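# Push the wrapped bar lengthways under the sealing arm

## Task

Push the film-wrapped bar across the table, without lifting it off, so that it ends up lying along the length of the sealing arm, directly beneath it, with the sealing arm centred over the bar's long middle line.

## Robot and tools

Robot: two arms, left_arm and right_arm, each ending in a five-finger hand (a left hand on left_arm, a right hand on right_arm). Arm bases in the scene frame: left_arm at (+0.013, +0.309, 0) m, right_arm at (-0.028, -0.368, 0) m, turned by almost nothing. A camera stand sits behind the arms. The bar may occasionally be nudged by an outside push.

Frames. Scene frame: origin at table-top height halfway between the nominal bases, +x out over the table, +z up, left_arm on the +y side (image left/right does not match arm names). Each arm's hand pose readings, targets and offsets use that arm's own base frame and axes. Fixed cameras and the table are in the scene frame. Reported positions can be a few cm wrong, more at long reach.

Hand point: a point 0.05 m in front of the palm and 0.15 m along the fingers from the wrist flange. Its +z runs along the straightened fingers, +y out of the palm, +x across the palm away from the thumb (for the left hand +x points toward the thumb). Straight fingertips reach 0.06-0.07 m past the point and lie 0.06 m behind it along -y. A rigid bracket on the little-finger side of the wrist can strike things.

Row layout (28 numbers, all in [-1, 1], both arms always filled): left dx, dy, dz, rx, ry, rz; left little, ring, middle, index, thumb_bend, thumb_turn, force_limit, speed; then the same 14 for the right arm. Pose part: an offset from that arm's current Hand target (not an absolute pose), along its base axes; 1.0 = 0.6 m or 180 degrees; rx, ry, rz form one rotation vector, turning about the Hand target position. Finger values: +1 open/straight, -1 closed; thumb_turn -1 puts the thumb in front of the palm, +1 beside it. force_limit maps -1..+1 to about 0..10 N (15 N for the two thumb motors); speed rises from near zero at -1 to full at +0.48 and above. Hand numbers are absolute targets; to keep a hand unchanged, resend the last eight numbers you actually sent it (or, if none yet, its hand_measured plus hand_force_limit and hand_speed).

Tools:
- execute_actions(actions, cameras): actions is a list of actions; each action is up to 15 rows, one per 1/30 s step, last row held to fill 15 steps. Every row counts from the Hand target at the start of that action, so repeating an offset moves again. Sending all-zero pose numbers re-requests the current Hand target. An empty list returns camera images.
- move(target, speed, blend, blocking, cameras): target is one 28-number row or a list of up to 15 rows, all offsets from the same starting Hand targets. speed in m/s (0.002-4.3, default 0.25; rotation limited to twice that in rad/s), one value or one per target. blend in metres rounds corners; 0 stops at each. Paths take at least 0.5 s and are cut at 10 s. No obstacle avoidance. Avoid paths passing near an arm's own base.
- wait(seconds 0-10, cameras): lets time pass with commands held.
- stop(cameras): brakes a running move.
- zoom_image(camera, region [x0,y0,x1,y1] pixels, max 504x504): camera one of cam_head_left, cam_head_right, cam_high, cam_low, cam_left_wrist, cam_right_wrist (all 896x504).
- show_instructions(): shows reference images.
- finished_scene(scene=1): ends the scene for good.

Results: end_effector_position (m) and end_effector_quat_wxyz per arm in base frame; Hand target (last commanded pose after clipping); joint positions, velocities, torques (torques include gravity, have offsets/noise; numbers 3 and 4 wrap at ±28 N m); hand_measured, hand_stopped_by (moving, target, force, stalled, fault), hand_load_n (positive = finger pushed open), hand_force_limit, hand_speed. Action runs list step positions. A move adds a move: line, e.g. done, off_target, moving, held, fault, plus limits=paced (pose clipped) or limits=held (steps withheld). done means within 10 mm and 2 degrees.

Behaviour: the arm tracks loosely; it often rests 1-3 cm (sometimes 5 cm) below or short of the command without touching anything. Orientation commands are clipped to 40 degrees from the current one per step. If short, send the remaining gap as a fresh offset. A blocked arm keeps pushing until commanded back beyond its hand point. Faster moves and targets set deeper past contact push harder.

Heat: holding loads, stretched arms or pushing at unreachable poses heat motors; MOTOR HOT appears near 85 °C and at 100 °C the arm goes limp for 30-60 s (OVER-TEMPERATURE FAULT).

Avoid: knocking the bar off the table, slamming into the table or fixed fixtures, fast impacts, heavy pressure on fingers, and any contact or squeeze between the two arms, which can end the scene. Push the bar gently at low speed, check cameras, and make sure it rests correctly under the sealing arm with the robot clear before finishing.

Each tool is called as name([rows], argument=value, ...), one row to a line, values as JSON.

Reference images:

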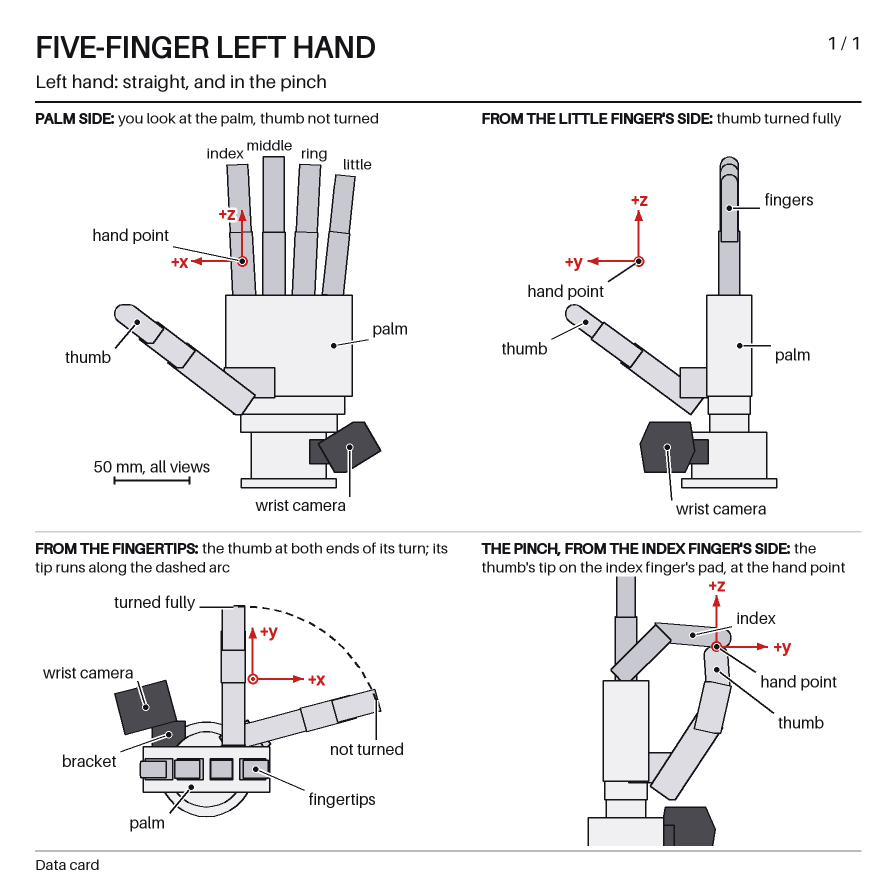

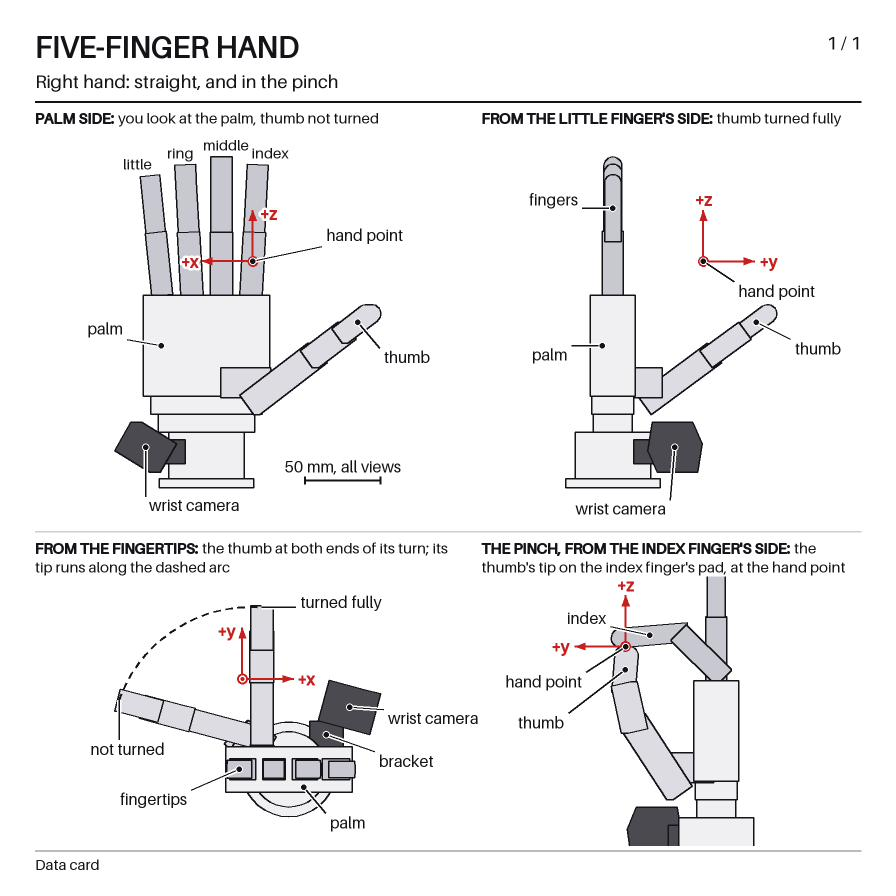

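## Session

execute_actions(actions=[])

Scene clock: 0.00 s.
left_arm: end_effector_position=(+0.2827, -0.2153, +0.1331) hand_measured=(+1.000, +1.000, +1.000, +1.000, +1.000, +1.000) hand_load_n=(+0.0, +0.0, +0.0, +0.0, +0.0, +0.0) hand_stopped_by=(target, target, target, target, target, target) hand_force_limit=0.00 hand_speed=-0.80 end_effector_quat_wxyz=(+0.573, -0.517, +0.589, -0.240) | right_arm: end_effector_position=(+0.4346, +0.3035, +0.3004) hand_measured=(+1.000, +1.000, +1.000, +1.000, +1.000, +1.000) hand_load_n=(+0.0, +0.5, +0.0, +0.0, +0.0, +0.0) hand_stopped_by=(target, target, target, target, target, target) hand_force_limit=0.00 hand_speed=-0.80 end_effector_quat_wxyz=(+0.636, -0.676, +0.132, -0.347)
Joint positions: left_arm=[-1.158 1.174 0.642 -0.672 -1.325 -0.741] | right_arm=[0.429 1.133 0.732 0.459 -0.449 -0.281]
Joint velocities: within noise
Joint torques (N m): no reading
Heat: left arm: hottest wrist pitch 31 °C; right arm: hottest shoulder 34 °C.
Hand target: left_arm +0.2861, -0.2230, +0.1418; +0.571, -0.522, +0.583, -0.250 | right_arm +0.4394, +0.3057, +0.3216; +0.644, -0.664, +0.124, -0.358

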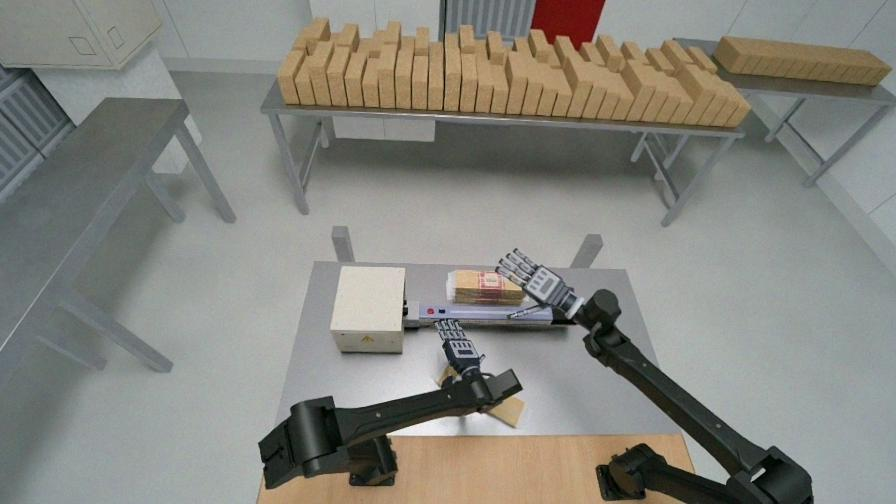

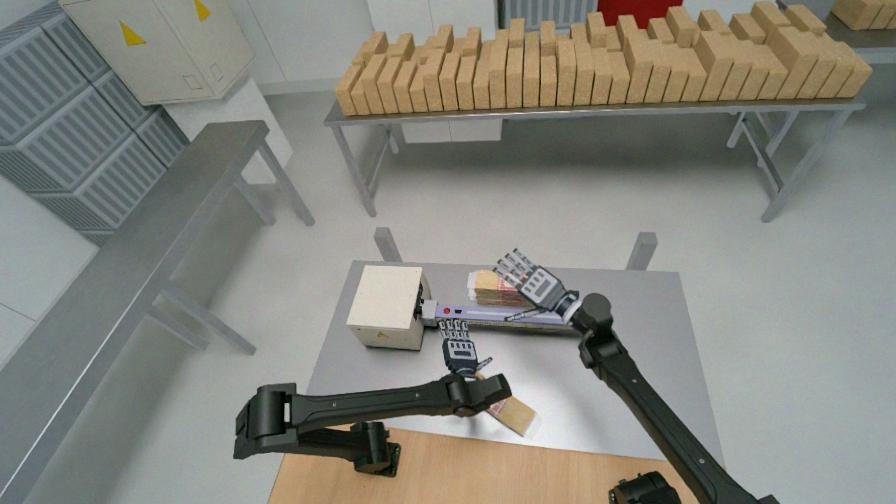

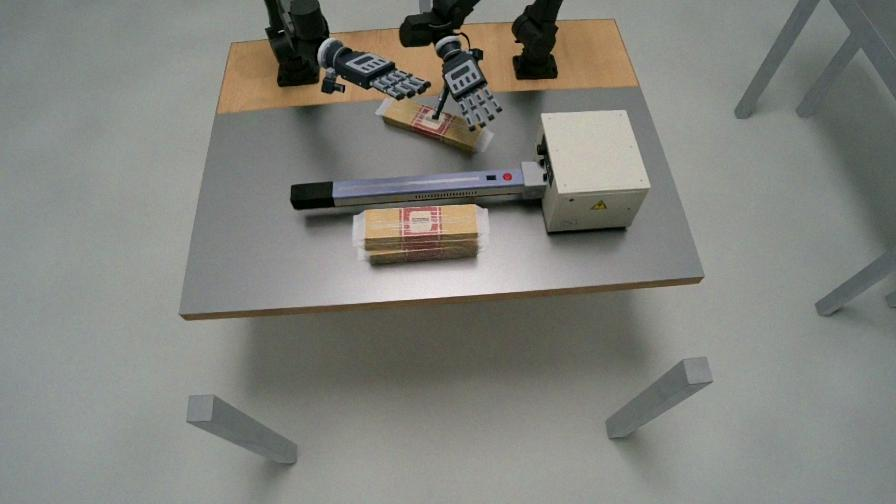

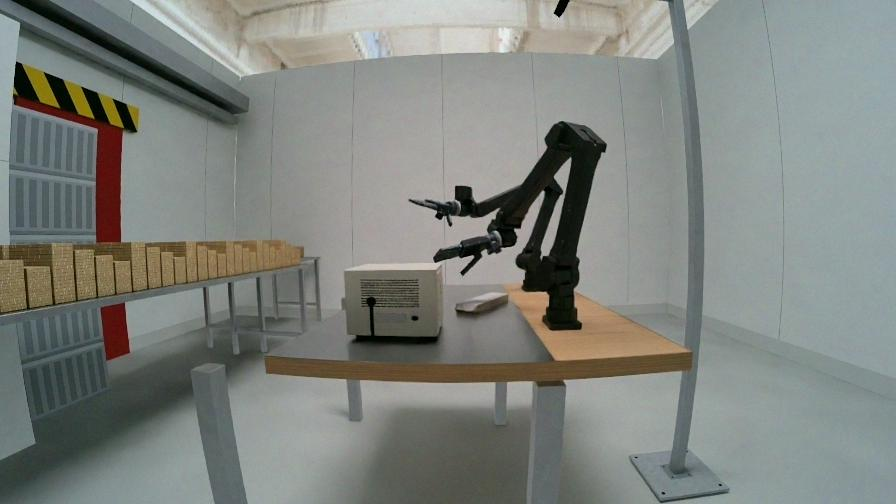

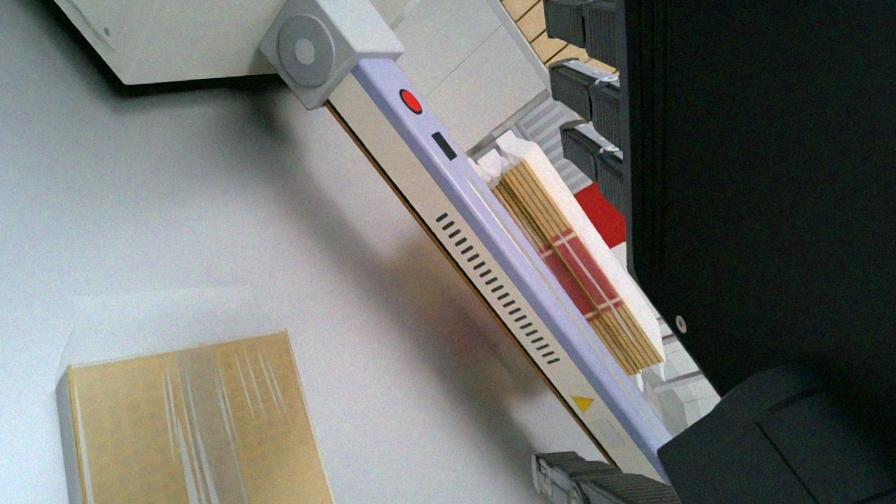

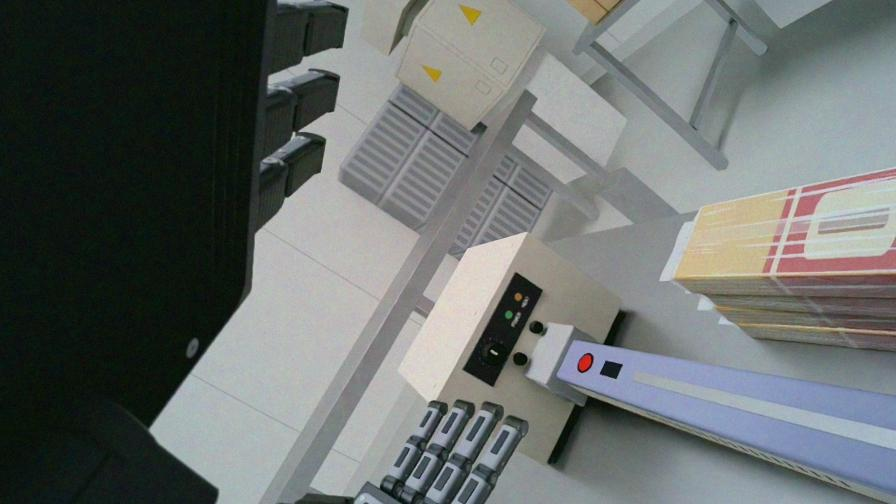

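zoom_image(camera="cam_high", region=[280, 60, 660, 280])

zoom_image(camera="cam_low", region=[330, 180, 630, 350])

zoom_image(camera="cam_head_right", region=[330, 240, 700, 460])

Scaled by 1.326 from the camera's 896x504 image, which has a finer 1280x720 frame.

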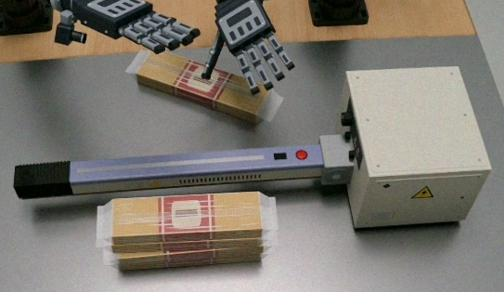

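Scaled by 1.680 from the camera's 896x504 image, which has a finer 1280x720 frame.

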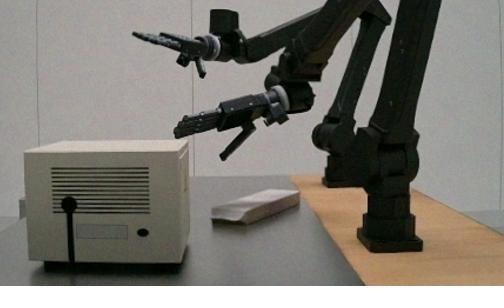

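Scaled by 1.362 from the camera's 896x504 image, which has a finer 1280x720 frame.

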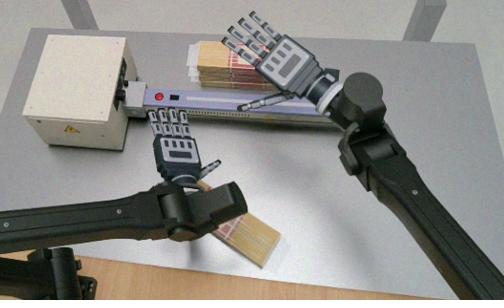

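zoom_image(camera="cam_high", region=[280, 140, 430, 230])

zoom_image(camera="cam_high", region=[430, 100, 660, 240])

zoom_image(camera="cam_high", region=[360, 80, 510, 170])

zoom_image(camera="cam_head_left", region=[320, 240, 640, 440])

Scaled by 3.360 from the camera's 896x504 image, which has a finer 1280x720 frame.

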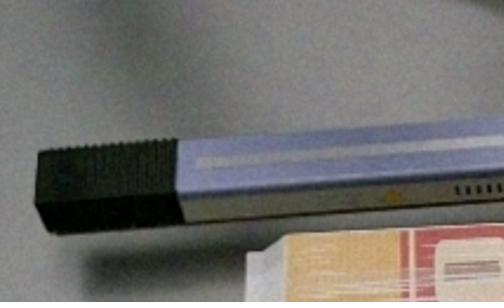

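Scaled by 2.191 from the camera's 896x504 image, which has a finer 1280x720 frame.

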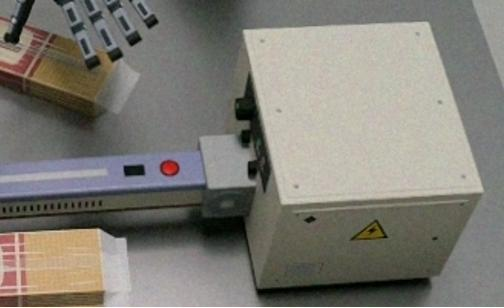

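Scaled by 3.360 from the camera's 896x504 image, which has a finer 1280x720 frame.

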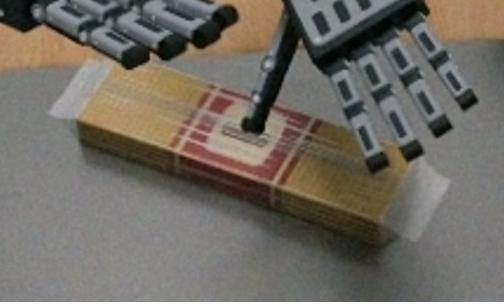

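Scaled by 1.575 from the camera's 896x504 image, which has a finer 1280x720 frame.

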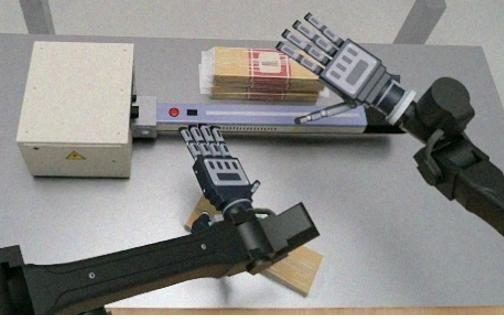

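move([
  [-0.077,0.205,0.130,-0.154,0.290,0.002,1,1,1,1,1,-1,0,0, 0,0,0,0,0,0,1,1,1,1,1,-1,0,0],
  [-0.077,0.205,0.130,-0.154,0.290,0.002,1,1,1,1,1,-1,0,0, -0.664,0.162,-0.20,-0.0953,0.4313,-0.2949,1,1,1,1,1,-1,0,0],
], speed=0.3, blend=0.03, cameras=["cam_head_left","cam_high","cam_right_wrist"])

Scene clock: 298.10 s.
left_arm: end_effector_position=(+0.2246, -0.0983, +0.1953) hand_measured=(+1.000, +1.000, +1.000, +1.000, +1.000, -1.000) hand_load_n=(+0.0, +0.0, +0.5, +0.0, +0.0, +0.0) hand_stopped_by=(target, target, target, target, target, target) hand_force_limit=0.00 hand_speed=0.00 end_effector_quat_wxyz=(-0.112, +0.700, -0.697, +0.104) | right_arm: end_effector_position=(+0.0429, +0.3833, +0.1808) hand_measured=(+1.000, +1.000, +1.000, +1.000, +1.000, -1.000) hand_load_n=(+0.0, +0.0, +0.0, +0.0, +0.0, +0.0) hand_stopped_by=(target, target, target, target, target, target) hand_force_limit=0.00 hand_speed=0.00 end_effector_quat_wxyz=(-0.106, +0.702, -0.691, +0.137)
Joint positions: left_arm=[-0.301 0.874 0.888 -1.295 -0.102 -0.29] | right_arm=[1.479 1.3 1.156 -1.437 0.348 1.465]
Joint torques (N m): left_arm=[2.14 -1.32 14.74 0.5 0 0.18] | right_arm=[-0.21 -8.53 11.07 -0.23 0.19 0.11]
Heat: left arm: hottest elbow 40 °C; right arm: hottest elbow 53 °C.
Hand target: left_arm +0.2399, -0.0999, +0.2199; -0.123, +0.697, -0.696, +0.123 | right_arm +0.0409, +0.4030, +0.2017; -0.123, +0.697, -0.696, +0.122
Off the commanded pose: left_arm 0.029 m, 3 deg | right_arm 0.029 m, 3 deg.
move: off_target (left_arm, right_arm); blend cut to 0 m at target 1
Images, in order (width x height): cam_head_left 896x504, cam_high 896x504, cam_right_wrist 896x504.

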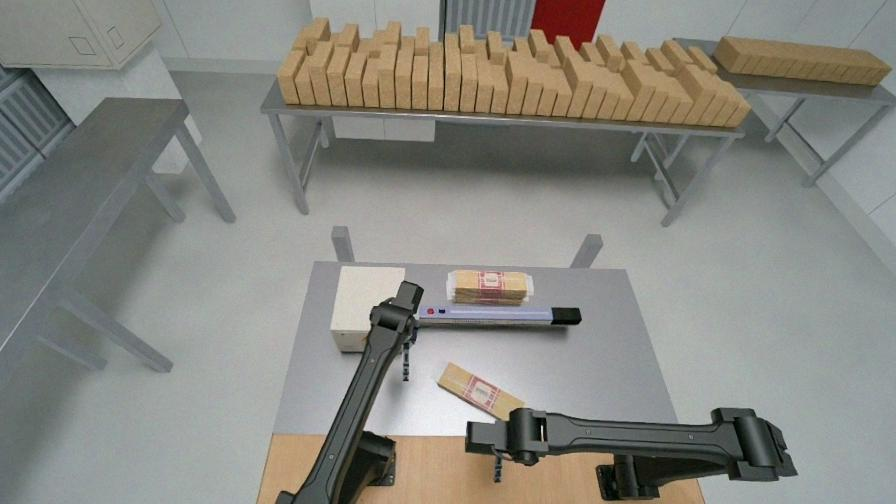

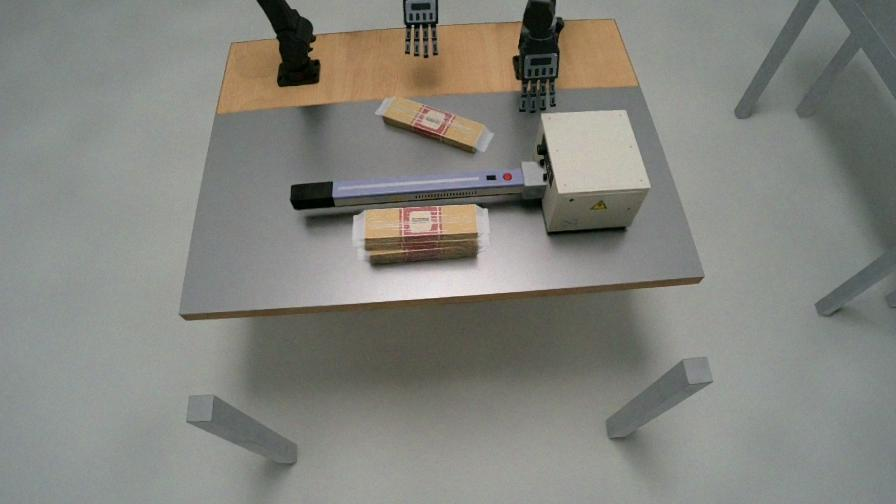

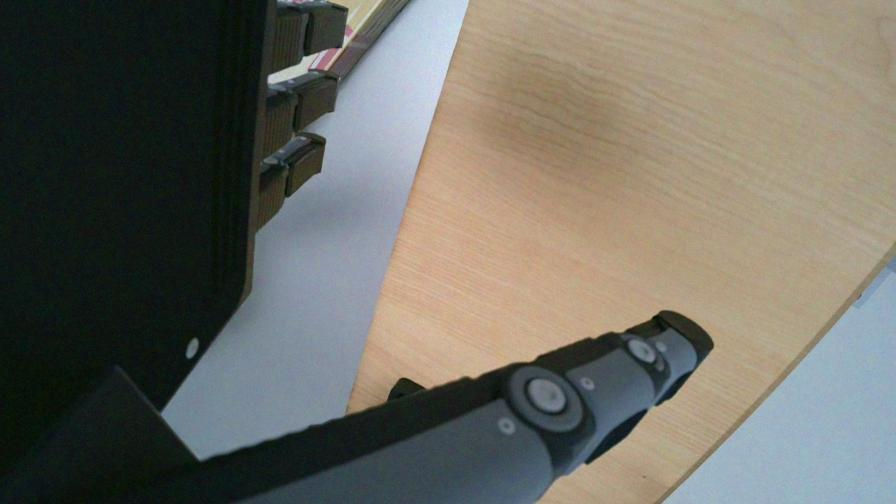

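zoom_image(camera="cam_high", region=[360, 20, 510, 170])

Scaled by 3.360 from the camera's 896x504 image, which has a finer 1280x720 frame.

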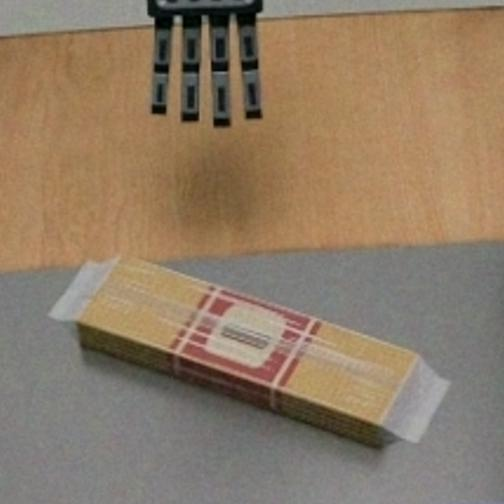

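move(target=[0,0,0,0,0,0,1,1,1,1,1,-1,0,0, 0,0,-0.18,0,0,0,1,1,1,1,1,-1,0,0], speed=0.15, cameras=["cam_high","cam_low","cam_left_wrist"])

Scene clock: 320.67 s.
left_arm: end_effector_position=(+0.2246, -0.0983, +0.1953) hand_measured=(+1.000, +1.000, +1.000, +1.000, +1.000, -1.000) hand_load_n=(+0.0, +0.0, +0.0, +0.0, +0.0, +0.0) hand_stopped_by=(target, target, target, target, target, target) hand_force_limit=0.00 hand_speed=0.00 end_effector_quat_wxyz=(-0.112, +0.700, -0.697, +0.104) | right_arm: end_effector_position=(+0.0444, +0.4002, +0.0970) hand_measured=(+1.000, +1.000, +1.000, +1.000, +1.000, -1.000) hand_load_n=(+0.0, +0.0, +0.0, +0.0, +0.0, +0.0) hand_stopped_by=(target, target, target, target, target, target) hand_force_limit=0.00 hand_speed=0.00 end_effector_quat_wxyz=(-0.121, +0.699, -0.694, +0.125)
Joint positions: left_arm=[-0.301 0.874 0.888 -1.295 -0.102 -0.29] | right_arm=[1.479 1.377 0.999 -1.165 0.348 1.467]
Joint torques (N m): left_arm=[2.14 -1.44 14.61 0.49 0.03 0.18] | right_arm=[-0.21 -9.64 6.2 0.76 0.21 0.11]
Heat: left arm: hottest elbow 46 °C; right arm: hottest elbow 53 °C.
Hand target: left_arm +0.2399, -0.0999, +0.2199; -0.123, +0.697, -0.696, +0.123 | right_arm +0.0410, +0.4029, +0.0936; -0.123, +0.696, -0.696, +0.122
Off the commanded pose: left_arm 0.029 m, 3 deg | right_arm 0.006 m, 1 deg.
move: off_target (left_arm)
Images, in order (width x height): cam_high 896x504, cam_low 896x504, cam_left_wrist 896x504.

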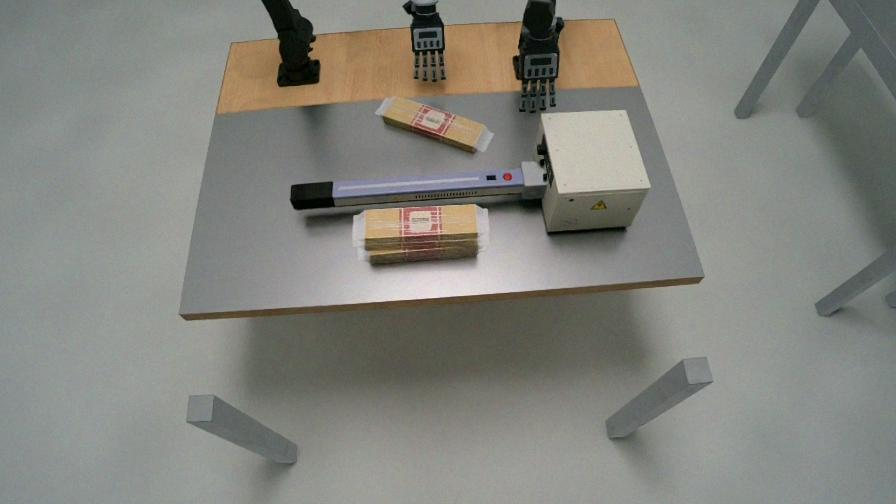

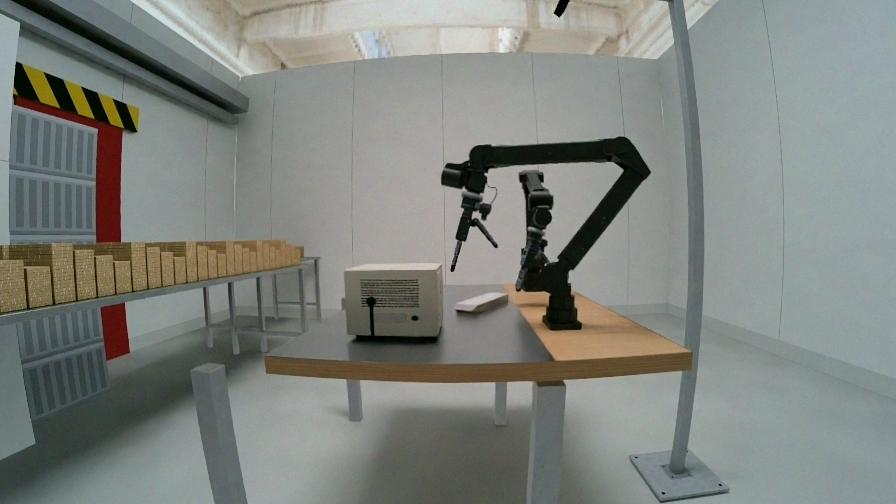

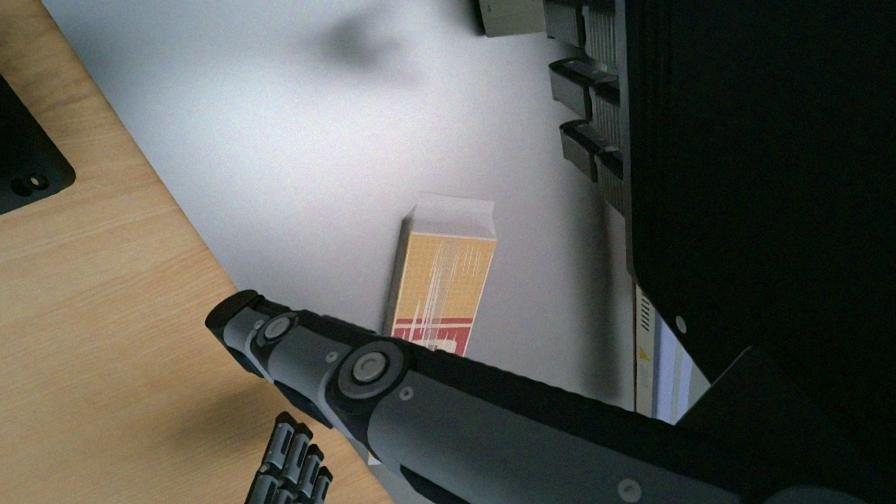

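move(target=[0,0,0,0,0,0,1,1,1,1,1,-1,0,0, 0.02,0,-0.054,0,0,0,1,1,1,1,1,-1,0,0], speed=0.1, cameras=["cam_high"])

Scene clock: 333.47 s.
left_arm: end_effector_position=(+0.2246, -0.0983, +0.1953) hand_measured=(+1.000, +1.000, +1.000, +1.000, +1.000, -1.000) hand_load_n=(+0.0, +0.0, +0.0, +0.0, +0.0, +0.0) hand_stopped_by=(target, target, target, target, target, target) hand_force_limit=0.00 hand_speed=0.00 end_effector_quat_wxyz=(-0.112, +0.700, -0.697, +0.104) | right_arm: end_effector_position=(+0.0504, +0.4034, +0.0657) hand_measured=(+1.000, +1.000, +1.000, +1.000, +1.000, -1.000) hand_load_n=(+0.0, +0.0, +0.0, +0.0, +0.0, +0.0) hand_stopped_by=(target, target, target, target, target, target) hand_force_limit=0.00 hand_speed=0.00 end_effector_quat_wxyz=(-0.125, +0.694, -0.698, +0.122)
Joint positions: left_arm=[-0.301 0.874 0.888 -1.295 -0.102 -0.29] | right_arm=[1.465 1.415 0.946 -1.061 0.348 1.464]
Joint torques (N m): left_arm=[2.02 -1.49 14.69 0.44 0.03 0.2] | right_arm=[-1.49 -9.76 5.96 0.8 0.18 -0.15]
Heat: left arm: hottest elbow 48 °C; right arm: hottest elbow 50 °C.
Hand target: left_arm +0.2399, -0.0999, +0.2199; -0.123, +0.697, -0.696, +0.123 | right_arm +0.0529, +0.4029, +0.0613; -0.123, +0.697, -0.696, +0.122
Off the commanded pose: left_arm 0.029 m, 3 deg | right_arm 0.005 m, 0 deg.
move: off_target (left_arm)
Images, in order (width x height): cam_high 896x504.

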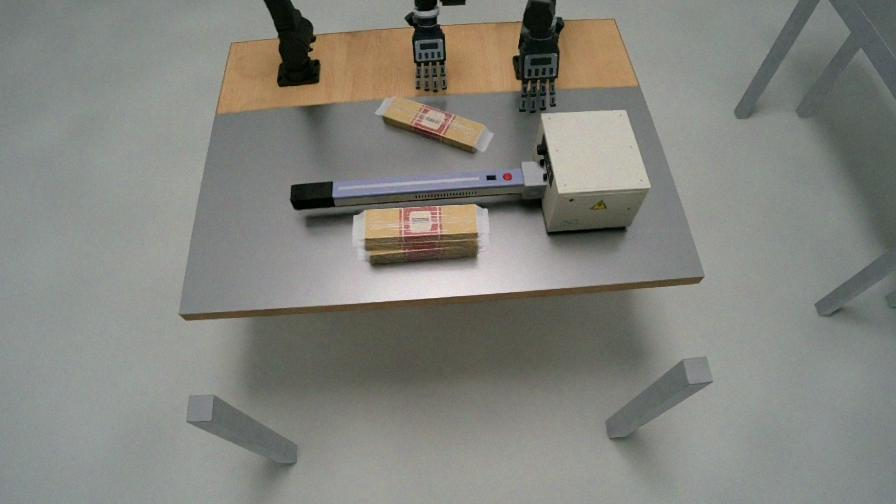

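move(target=[0,0,0,0,0,0,1,1,1,1,1,-1,0,0, 0.188,0,-0.0117,0,0,0,1,1,1,1,1,-1,0,0], speed=0.08, cameras=["cam_high"])

zoom_image(camera="cam_high", region=[360, 50, 510, 200])

Scene clock: 342.97 s.
left_arm: end_effector_position=(+0.2246, -0.0983, +0.1953) hand_measured=(+1.000, +1.000, +1.000, +1.000, +1.000, -1.000) hand_load_n=(+0.0, +0.0, +0.0, +0.0, +0.0, +0.0) hand_stopped_by=(target, target, target, target, target, target) hand_force_limit=0.00 hand_speed=0.00 end_effector_quat_wxyz=(-0.112, +0.700, -0.697, +0.104) | right_arm: end_effector_position=(+0.1516, +0.3873, +0.0469) hand_measured=(+1.000, +1.000, +1.000, +1.000, +1.000, -1.000) hand_load_n=(-1.0, +0.0, +0.0, +0.0, +0.0, +0.0) hand_stopped_by=(target, target, target, target, target, target) hand_force_limit=0.00 hand_speed=0.00 end_effector_quat_wxyz=(-0.109, +0.698, -0.697, +0.126)
Joint positions: left_arm=[-0.301 0.874 0.888 -1.295 -0.102 -0.29] | right_arm=[1.192 1.467 0.947 -0.945 0.319 1.173]
Joint torques (N m): left_arm=[2.32 -1.61 14.72 0.49 0.01 0.17] | right_arm=[-2.14 -9.52 9.01 0.94 0.31 -0.17]
Heat: left arm: hottest elbow 49 °C; right arm: hottest elbow 48 °C.
Hand target: left_arm +0.2399, -0.0999, +0.2199; -0.123, +0.697, -0.696, +0.123 | right_arm +0.1658, +0.4030, +0.0543; -0.123, +0.697, -0.696, +0.122
Off the commanded pose: left_arm 0.029 m, 3 deg | right_arm 0.022 m, 2 deg.
move: off_target (left_arm, right_arm)
Images, in order (width x height): cam_high 896x504.

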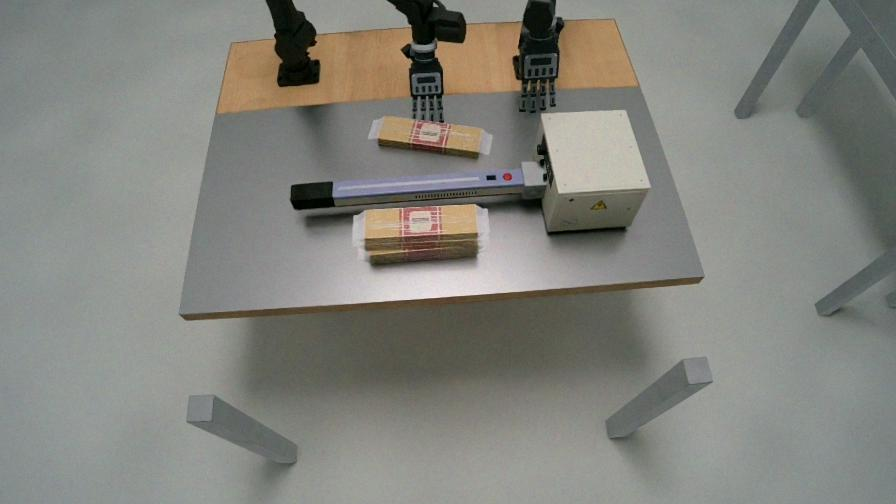

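Scaled by 3.360 from the camera's 896x504 image, which has a finer 1280x720 frame.

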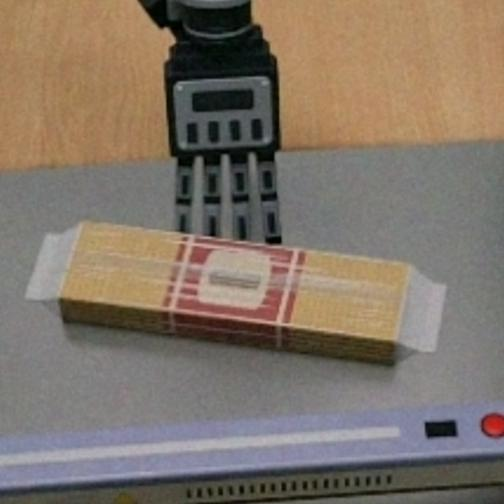

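move(target=[0,0,0,0,0,0,1,1,1,1,1,-1,0,0, 0.215,0,0.015,0,0,0,1,1,1,1,1,-1,0,0], speed=0.1, cameras=["cam_high", "cam_left_wrist"])

zoom_image(camera="cam_high", region=[340, 80, 520, 230])

Scene clock: 356.23 s.
left_arm: end_effector_position=(+0.2246, -0.0983, +0.1953) hand_measured=(+1.000, +1.000, +1.000, +1.000, +1.000, -1.000) hand_load_n=(+0.0, +0.0, +0.0, +0.0, +0.0, +0.0) hand_stopped_by=(target, target, target, target, target, target) hand_force_limit=0.00 hand_speed=0.00 end_effector_quat_wxyz=(-0.112, +0.700, -0.697, +0.104) | right_arm: end_effector_position=(+0.2724, +0.3820, +0.0488) hand_measured=(+1.000, +1.000, +1.000, +1.000, +1.000, -1.000) hand_load_n=(+0.0, -0.5, -1.0, +0.0, +0.0, +0.0) hand_stopped_by=(target, target, target, target, target, target) hand_force_limit=0.00 hand_speed=0.00 end_effector_quat_wxyz=(-0.096, +0.699, -0.697, +0.126)
Joint positions: left_arm=[-0.301 0.874 0.888 -1.295 -0.102 -0.29] | right_arm=[0.93 1.601 1.108 -0.919 0.277 0.905]
Joint torques (N m): left_arm=[2.08 -2.02 14.72 0.51 0 0.19] | right_arm=[-1.73 -12.34 10.45 1.18 0.18 -0.15]
Heat: left arm: hottest elbow 50 °C; right arm: hottest elbow 48 °C.
Hand target: left_arm +0.2399, -0.0999, +0.2199; -0.123, +0.697, -0.696, +0.123 | right_arm +0.2948, +0.4030, +0.0632; -0.123, +0.697, -0.696, +0.122
Off the commanded pose: left_arm 0.029 m, 3 deg | right_arm 0.034 m, 3 deg.
move: off_target (left_arm, right_arm)
Images, in order (width x height): cam_high 896x504, cam_left_wrist 896x504.

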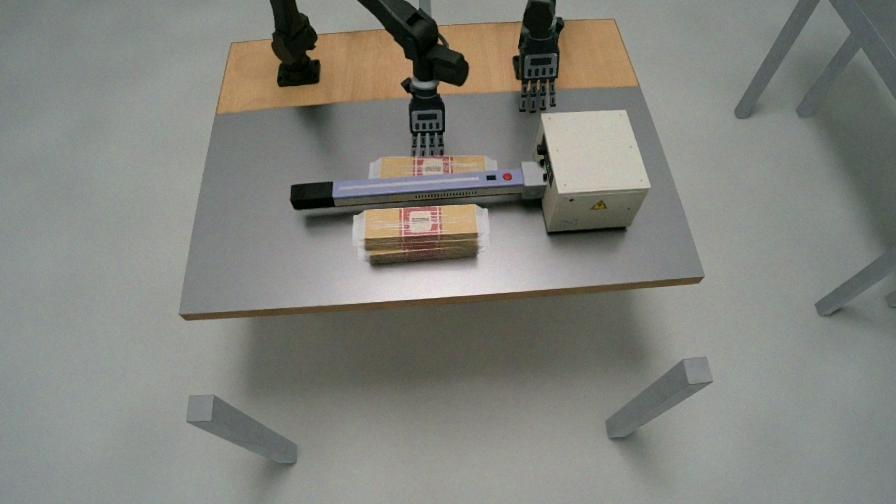

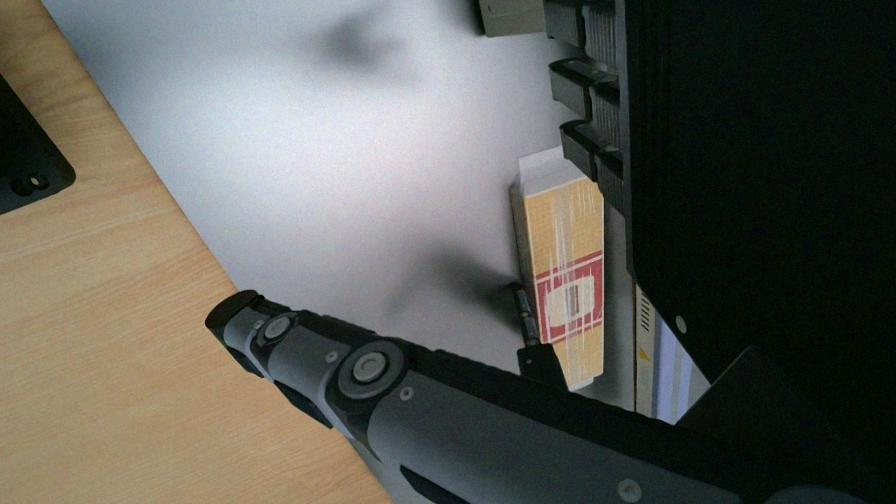

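Scaled by 2.800 from the camera's 896x504 image, which has a finer 1280x720 frame.

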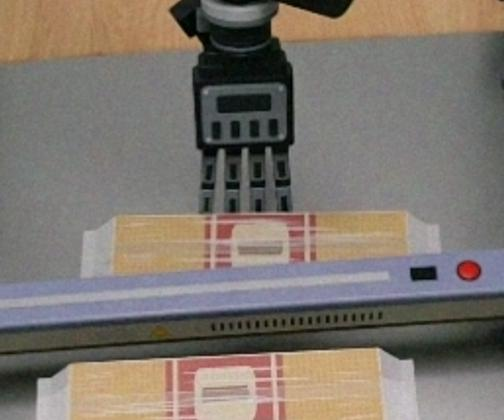

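wait(seconds=0, cameras=["cam_head_left","cam_right_wrist","cam_head_right"])

zoom_image(camera="cam_head_left", region=[300, 250, 650, 447])

zoom_image(camera="cam_head_left", region=[320, 250, 480, 340])

zoom_image(camera="cam_head_left", region=[450, 260, 650, 372])

Scene clock: 402.33 s.
left_arm: end_effector_position=(+0.2246, -0.0983, +0.1953) hand_measured=(+1.000, +1.000, +1.000, +1.000, +1.000, -1.000) hand_load_n=(+0.0, +0.0, +0.0, +0.0, +0.0, +0.0) hand_stopped_by=(target, target, target, target, target, target) hand_force_limit=0.00 hand_speed=0.00 end_effector_quat_wxyz=(-0.112, +0.700, -0.697, +0.104) | right_arm: end_effector_position=(+0.2723, +0.3819, +0.0488) hand_measured=(+1.000, +1.000, +1.000, +1.000, +1.000, -1.000) hand_load_n=(+0.0, -0.5, -0.5, +0.0, +0.0, -0.5) hand_stopped_by=(target, target, target, target, target, target) hand_force_limit=0.00 hand_speed=0.00 end_effector_quat_wxyz=(-0.096, +0.699, -0.697, +0.126)
Joint positions: left_arm=[-0.301 0.874 0.888 -1.295 -0.102 -0.29] | right_arm=[0.93 1.601 1.108 -0.919 0.277 0.904]
Joint torques (N m): left_arm=[2.02 -1.55 14.65 0.49 0.02 0.2] | right_arm=[-1.73 -12.34 10.45 1.18 0.17 -0.17]
Heat: left arm: hottest elbow 53 °C; right arm: hottest elbow 53 °C.
Hand target: left_arm +0.2399, -0.0999, +0.2199; -0.123, +0.697, -0.696, +0.123 | right_arm +0.2947, +0.4030, +0.0632; -0.123, +0.697, -0.696, +0.123
Off the commanded pose: left_arm 0.029 m, 3 deg | right_arm 0.034 m, 3 deg.
Images, in order (width x height): cam_head_left 896x504, cam_head_right 896x504, cam_right_wrist 896x504.

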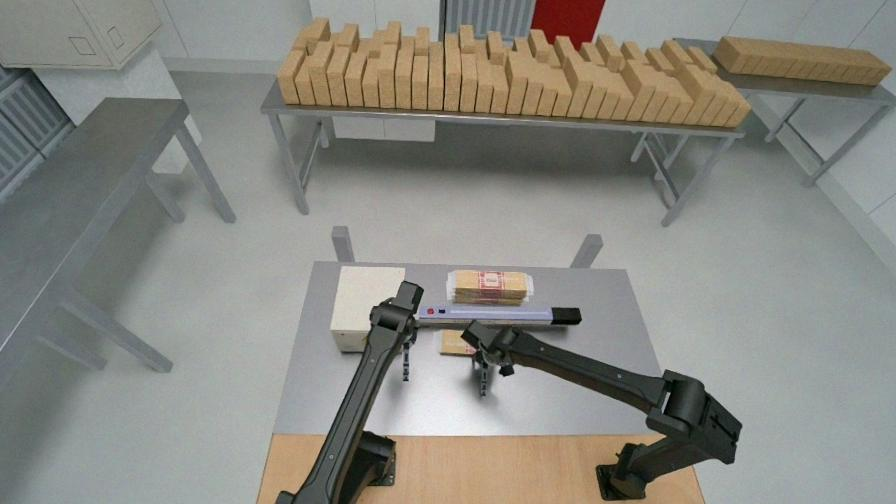

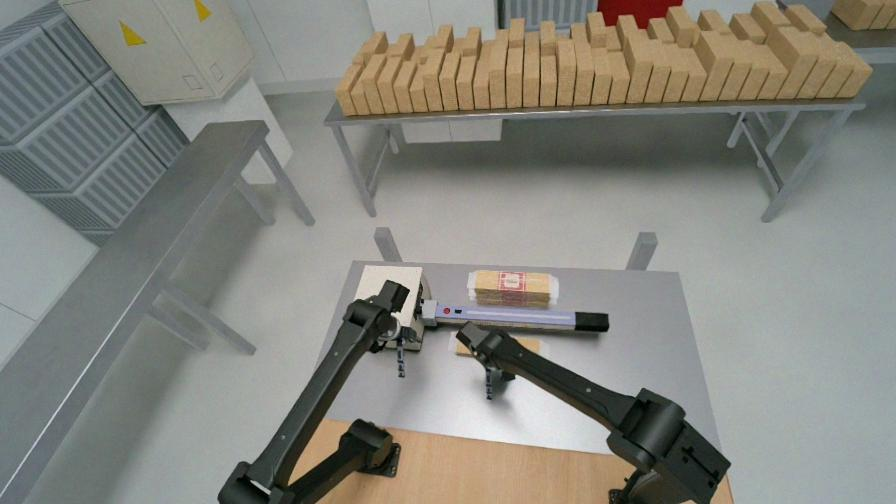

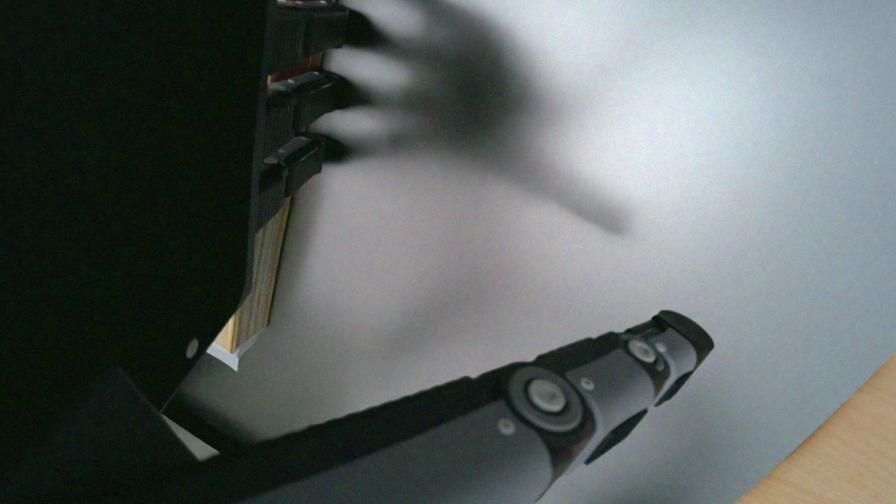

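Scaled by 1.440 from the camera's 896x504 image, which has a finer 1280x720 frame.

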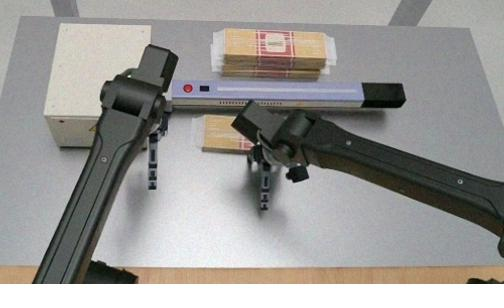

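Scaled by 3.150 from the camera's 896x504 image, which has a finer 1280x720 frame.

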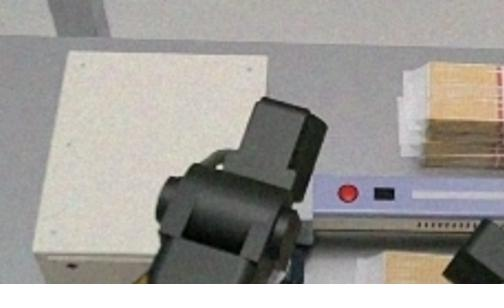

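Scaled by 2.520 from the camera's 896x504 image, which has a finer 1280x720 frame.

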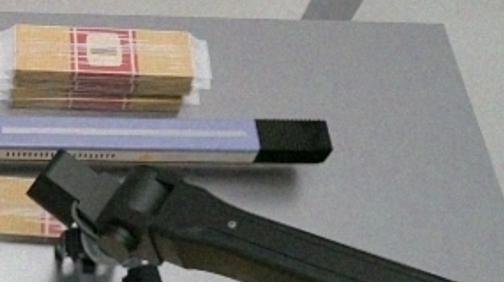

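move(target=[0,0,0,0,0,0,1,1,1,1,1,-1,0,0, 0.092,0.0,0.006,0,0,0.015,1,1,1,1,1,-1,0,0], speed=0.08, cameras=["cam_high", "cam_head_right"])

zoom_image(camera="cam_high", region=[340, 80, 520, 230])

zoom_image(camera="cam_head_right", region=[400, 260, 640, 395])

Scene clock: 456.07 s.
left_arm: end_effector_position=(+0.2246, -0.0983, +0.1953) hand_measured=(+1.000, +1.000, +1.000, +1.000, +1.000, -1.000) hand_load_n=(+0.0, +0.0, +0.0, +0.0, +0.0, +0.0) hand_stopped_by=(target, target, target, target, target, target) hand_force_limit=0.00 hand_speed=0.00 end_effector_quat_wxyz=(-0.112, +0.700, -0.697, +0.104) | right_arm: end_effector_position=(+0.3247, +0.3824, +0.0501) hand_measured=(+1.000, +1.000, +1.000, +1.000, +1.000, -1.000) hand_load_n=(+0.0, -1.0, +0.0, +0.0, +0.0, +0.0) hand_stopped_by=(target, target, target, target, target, target) hand_force_limit=0.00 hand_speed=0.00 end_effector_quat_wxyz=(-0.095, +0.715, -0.682, +0.121)
Joint positions: left_arm=[-0.301 0.874 0.888 -1.295 -0.102 -0.29] | right_arm=[0.838 1.68 1.212 -0.916 0.246 0.768]
Joint torques (N m): left_arm=[1.79 -1.26 14.67 0.39 -0.01 0.18] | right_arm=[-1.61 -14.15 10.84 1.31 0.12 -0.18]
Heat: left arm: hottest elbow 55 °C; right arm: hottest elbow 55 °C.
Hand target: left_arm +0.2399, -0.0999, +0.2199; -0.123, +0.697, -0.696, +0.123 | right_arm +0.3500, +0.4029, +0.0669; -0.126, +0.713, -0.680, +0.119
Off the commanded pose: left_arm 0.029 m, 3 deg | right_arm 0.037 m, 4 deg.
move: off_target (left_arm, right_arm)
Images, in order (width x height): cam_head_right 896x504, cam_high 896x504.

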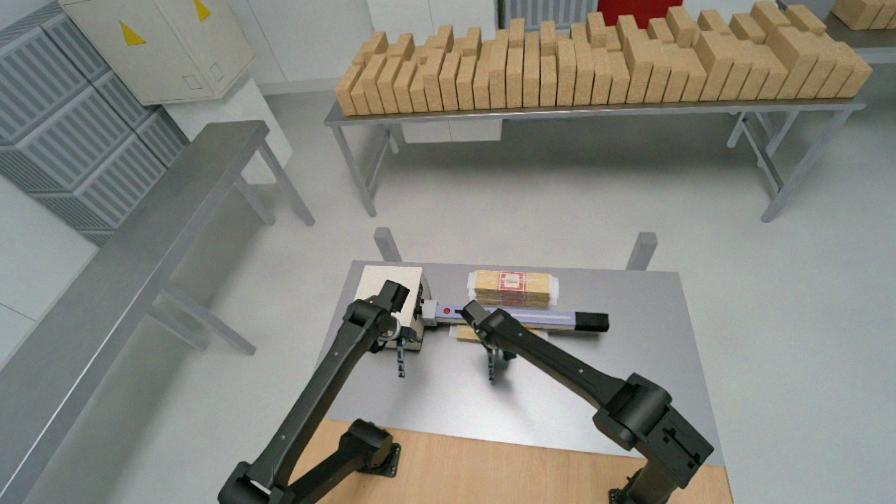

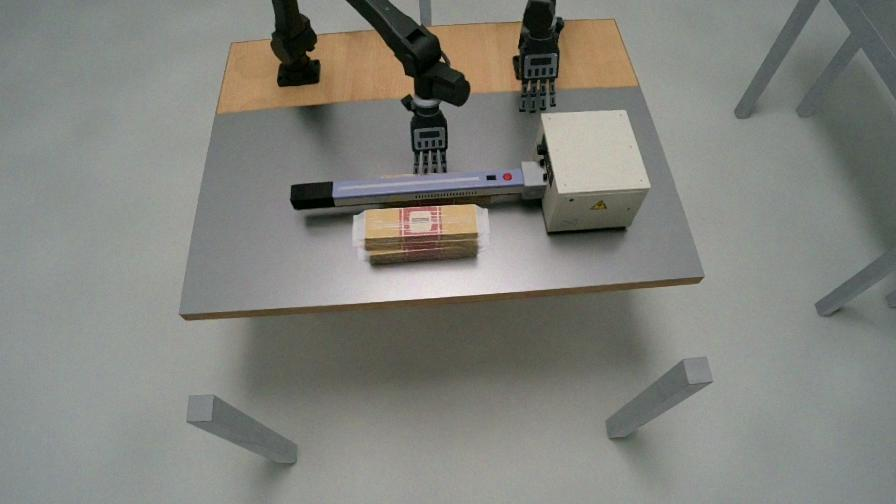

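Scaled by 2.800 from the camera's 896x504 image, which has a finer 1280x720 frame.

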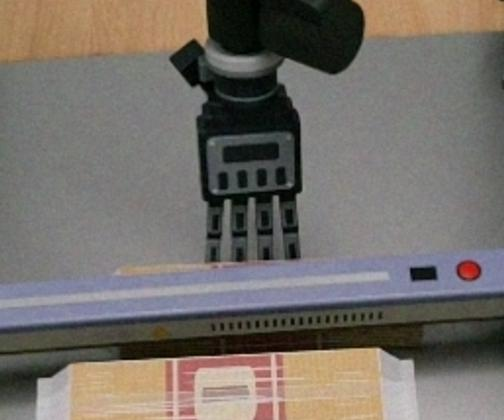

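Scaled by 2.100 from the camera's 896x504 image, which has a finer 1280x720 frame.

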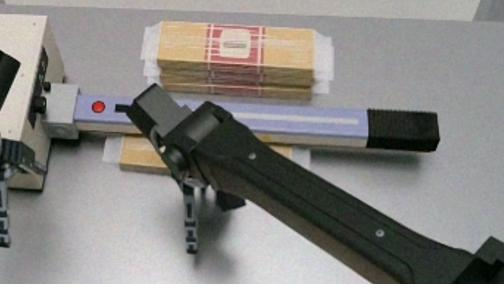

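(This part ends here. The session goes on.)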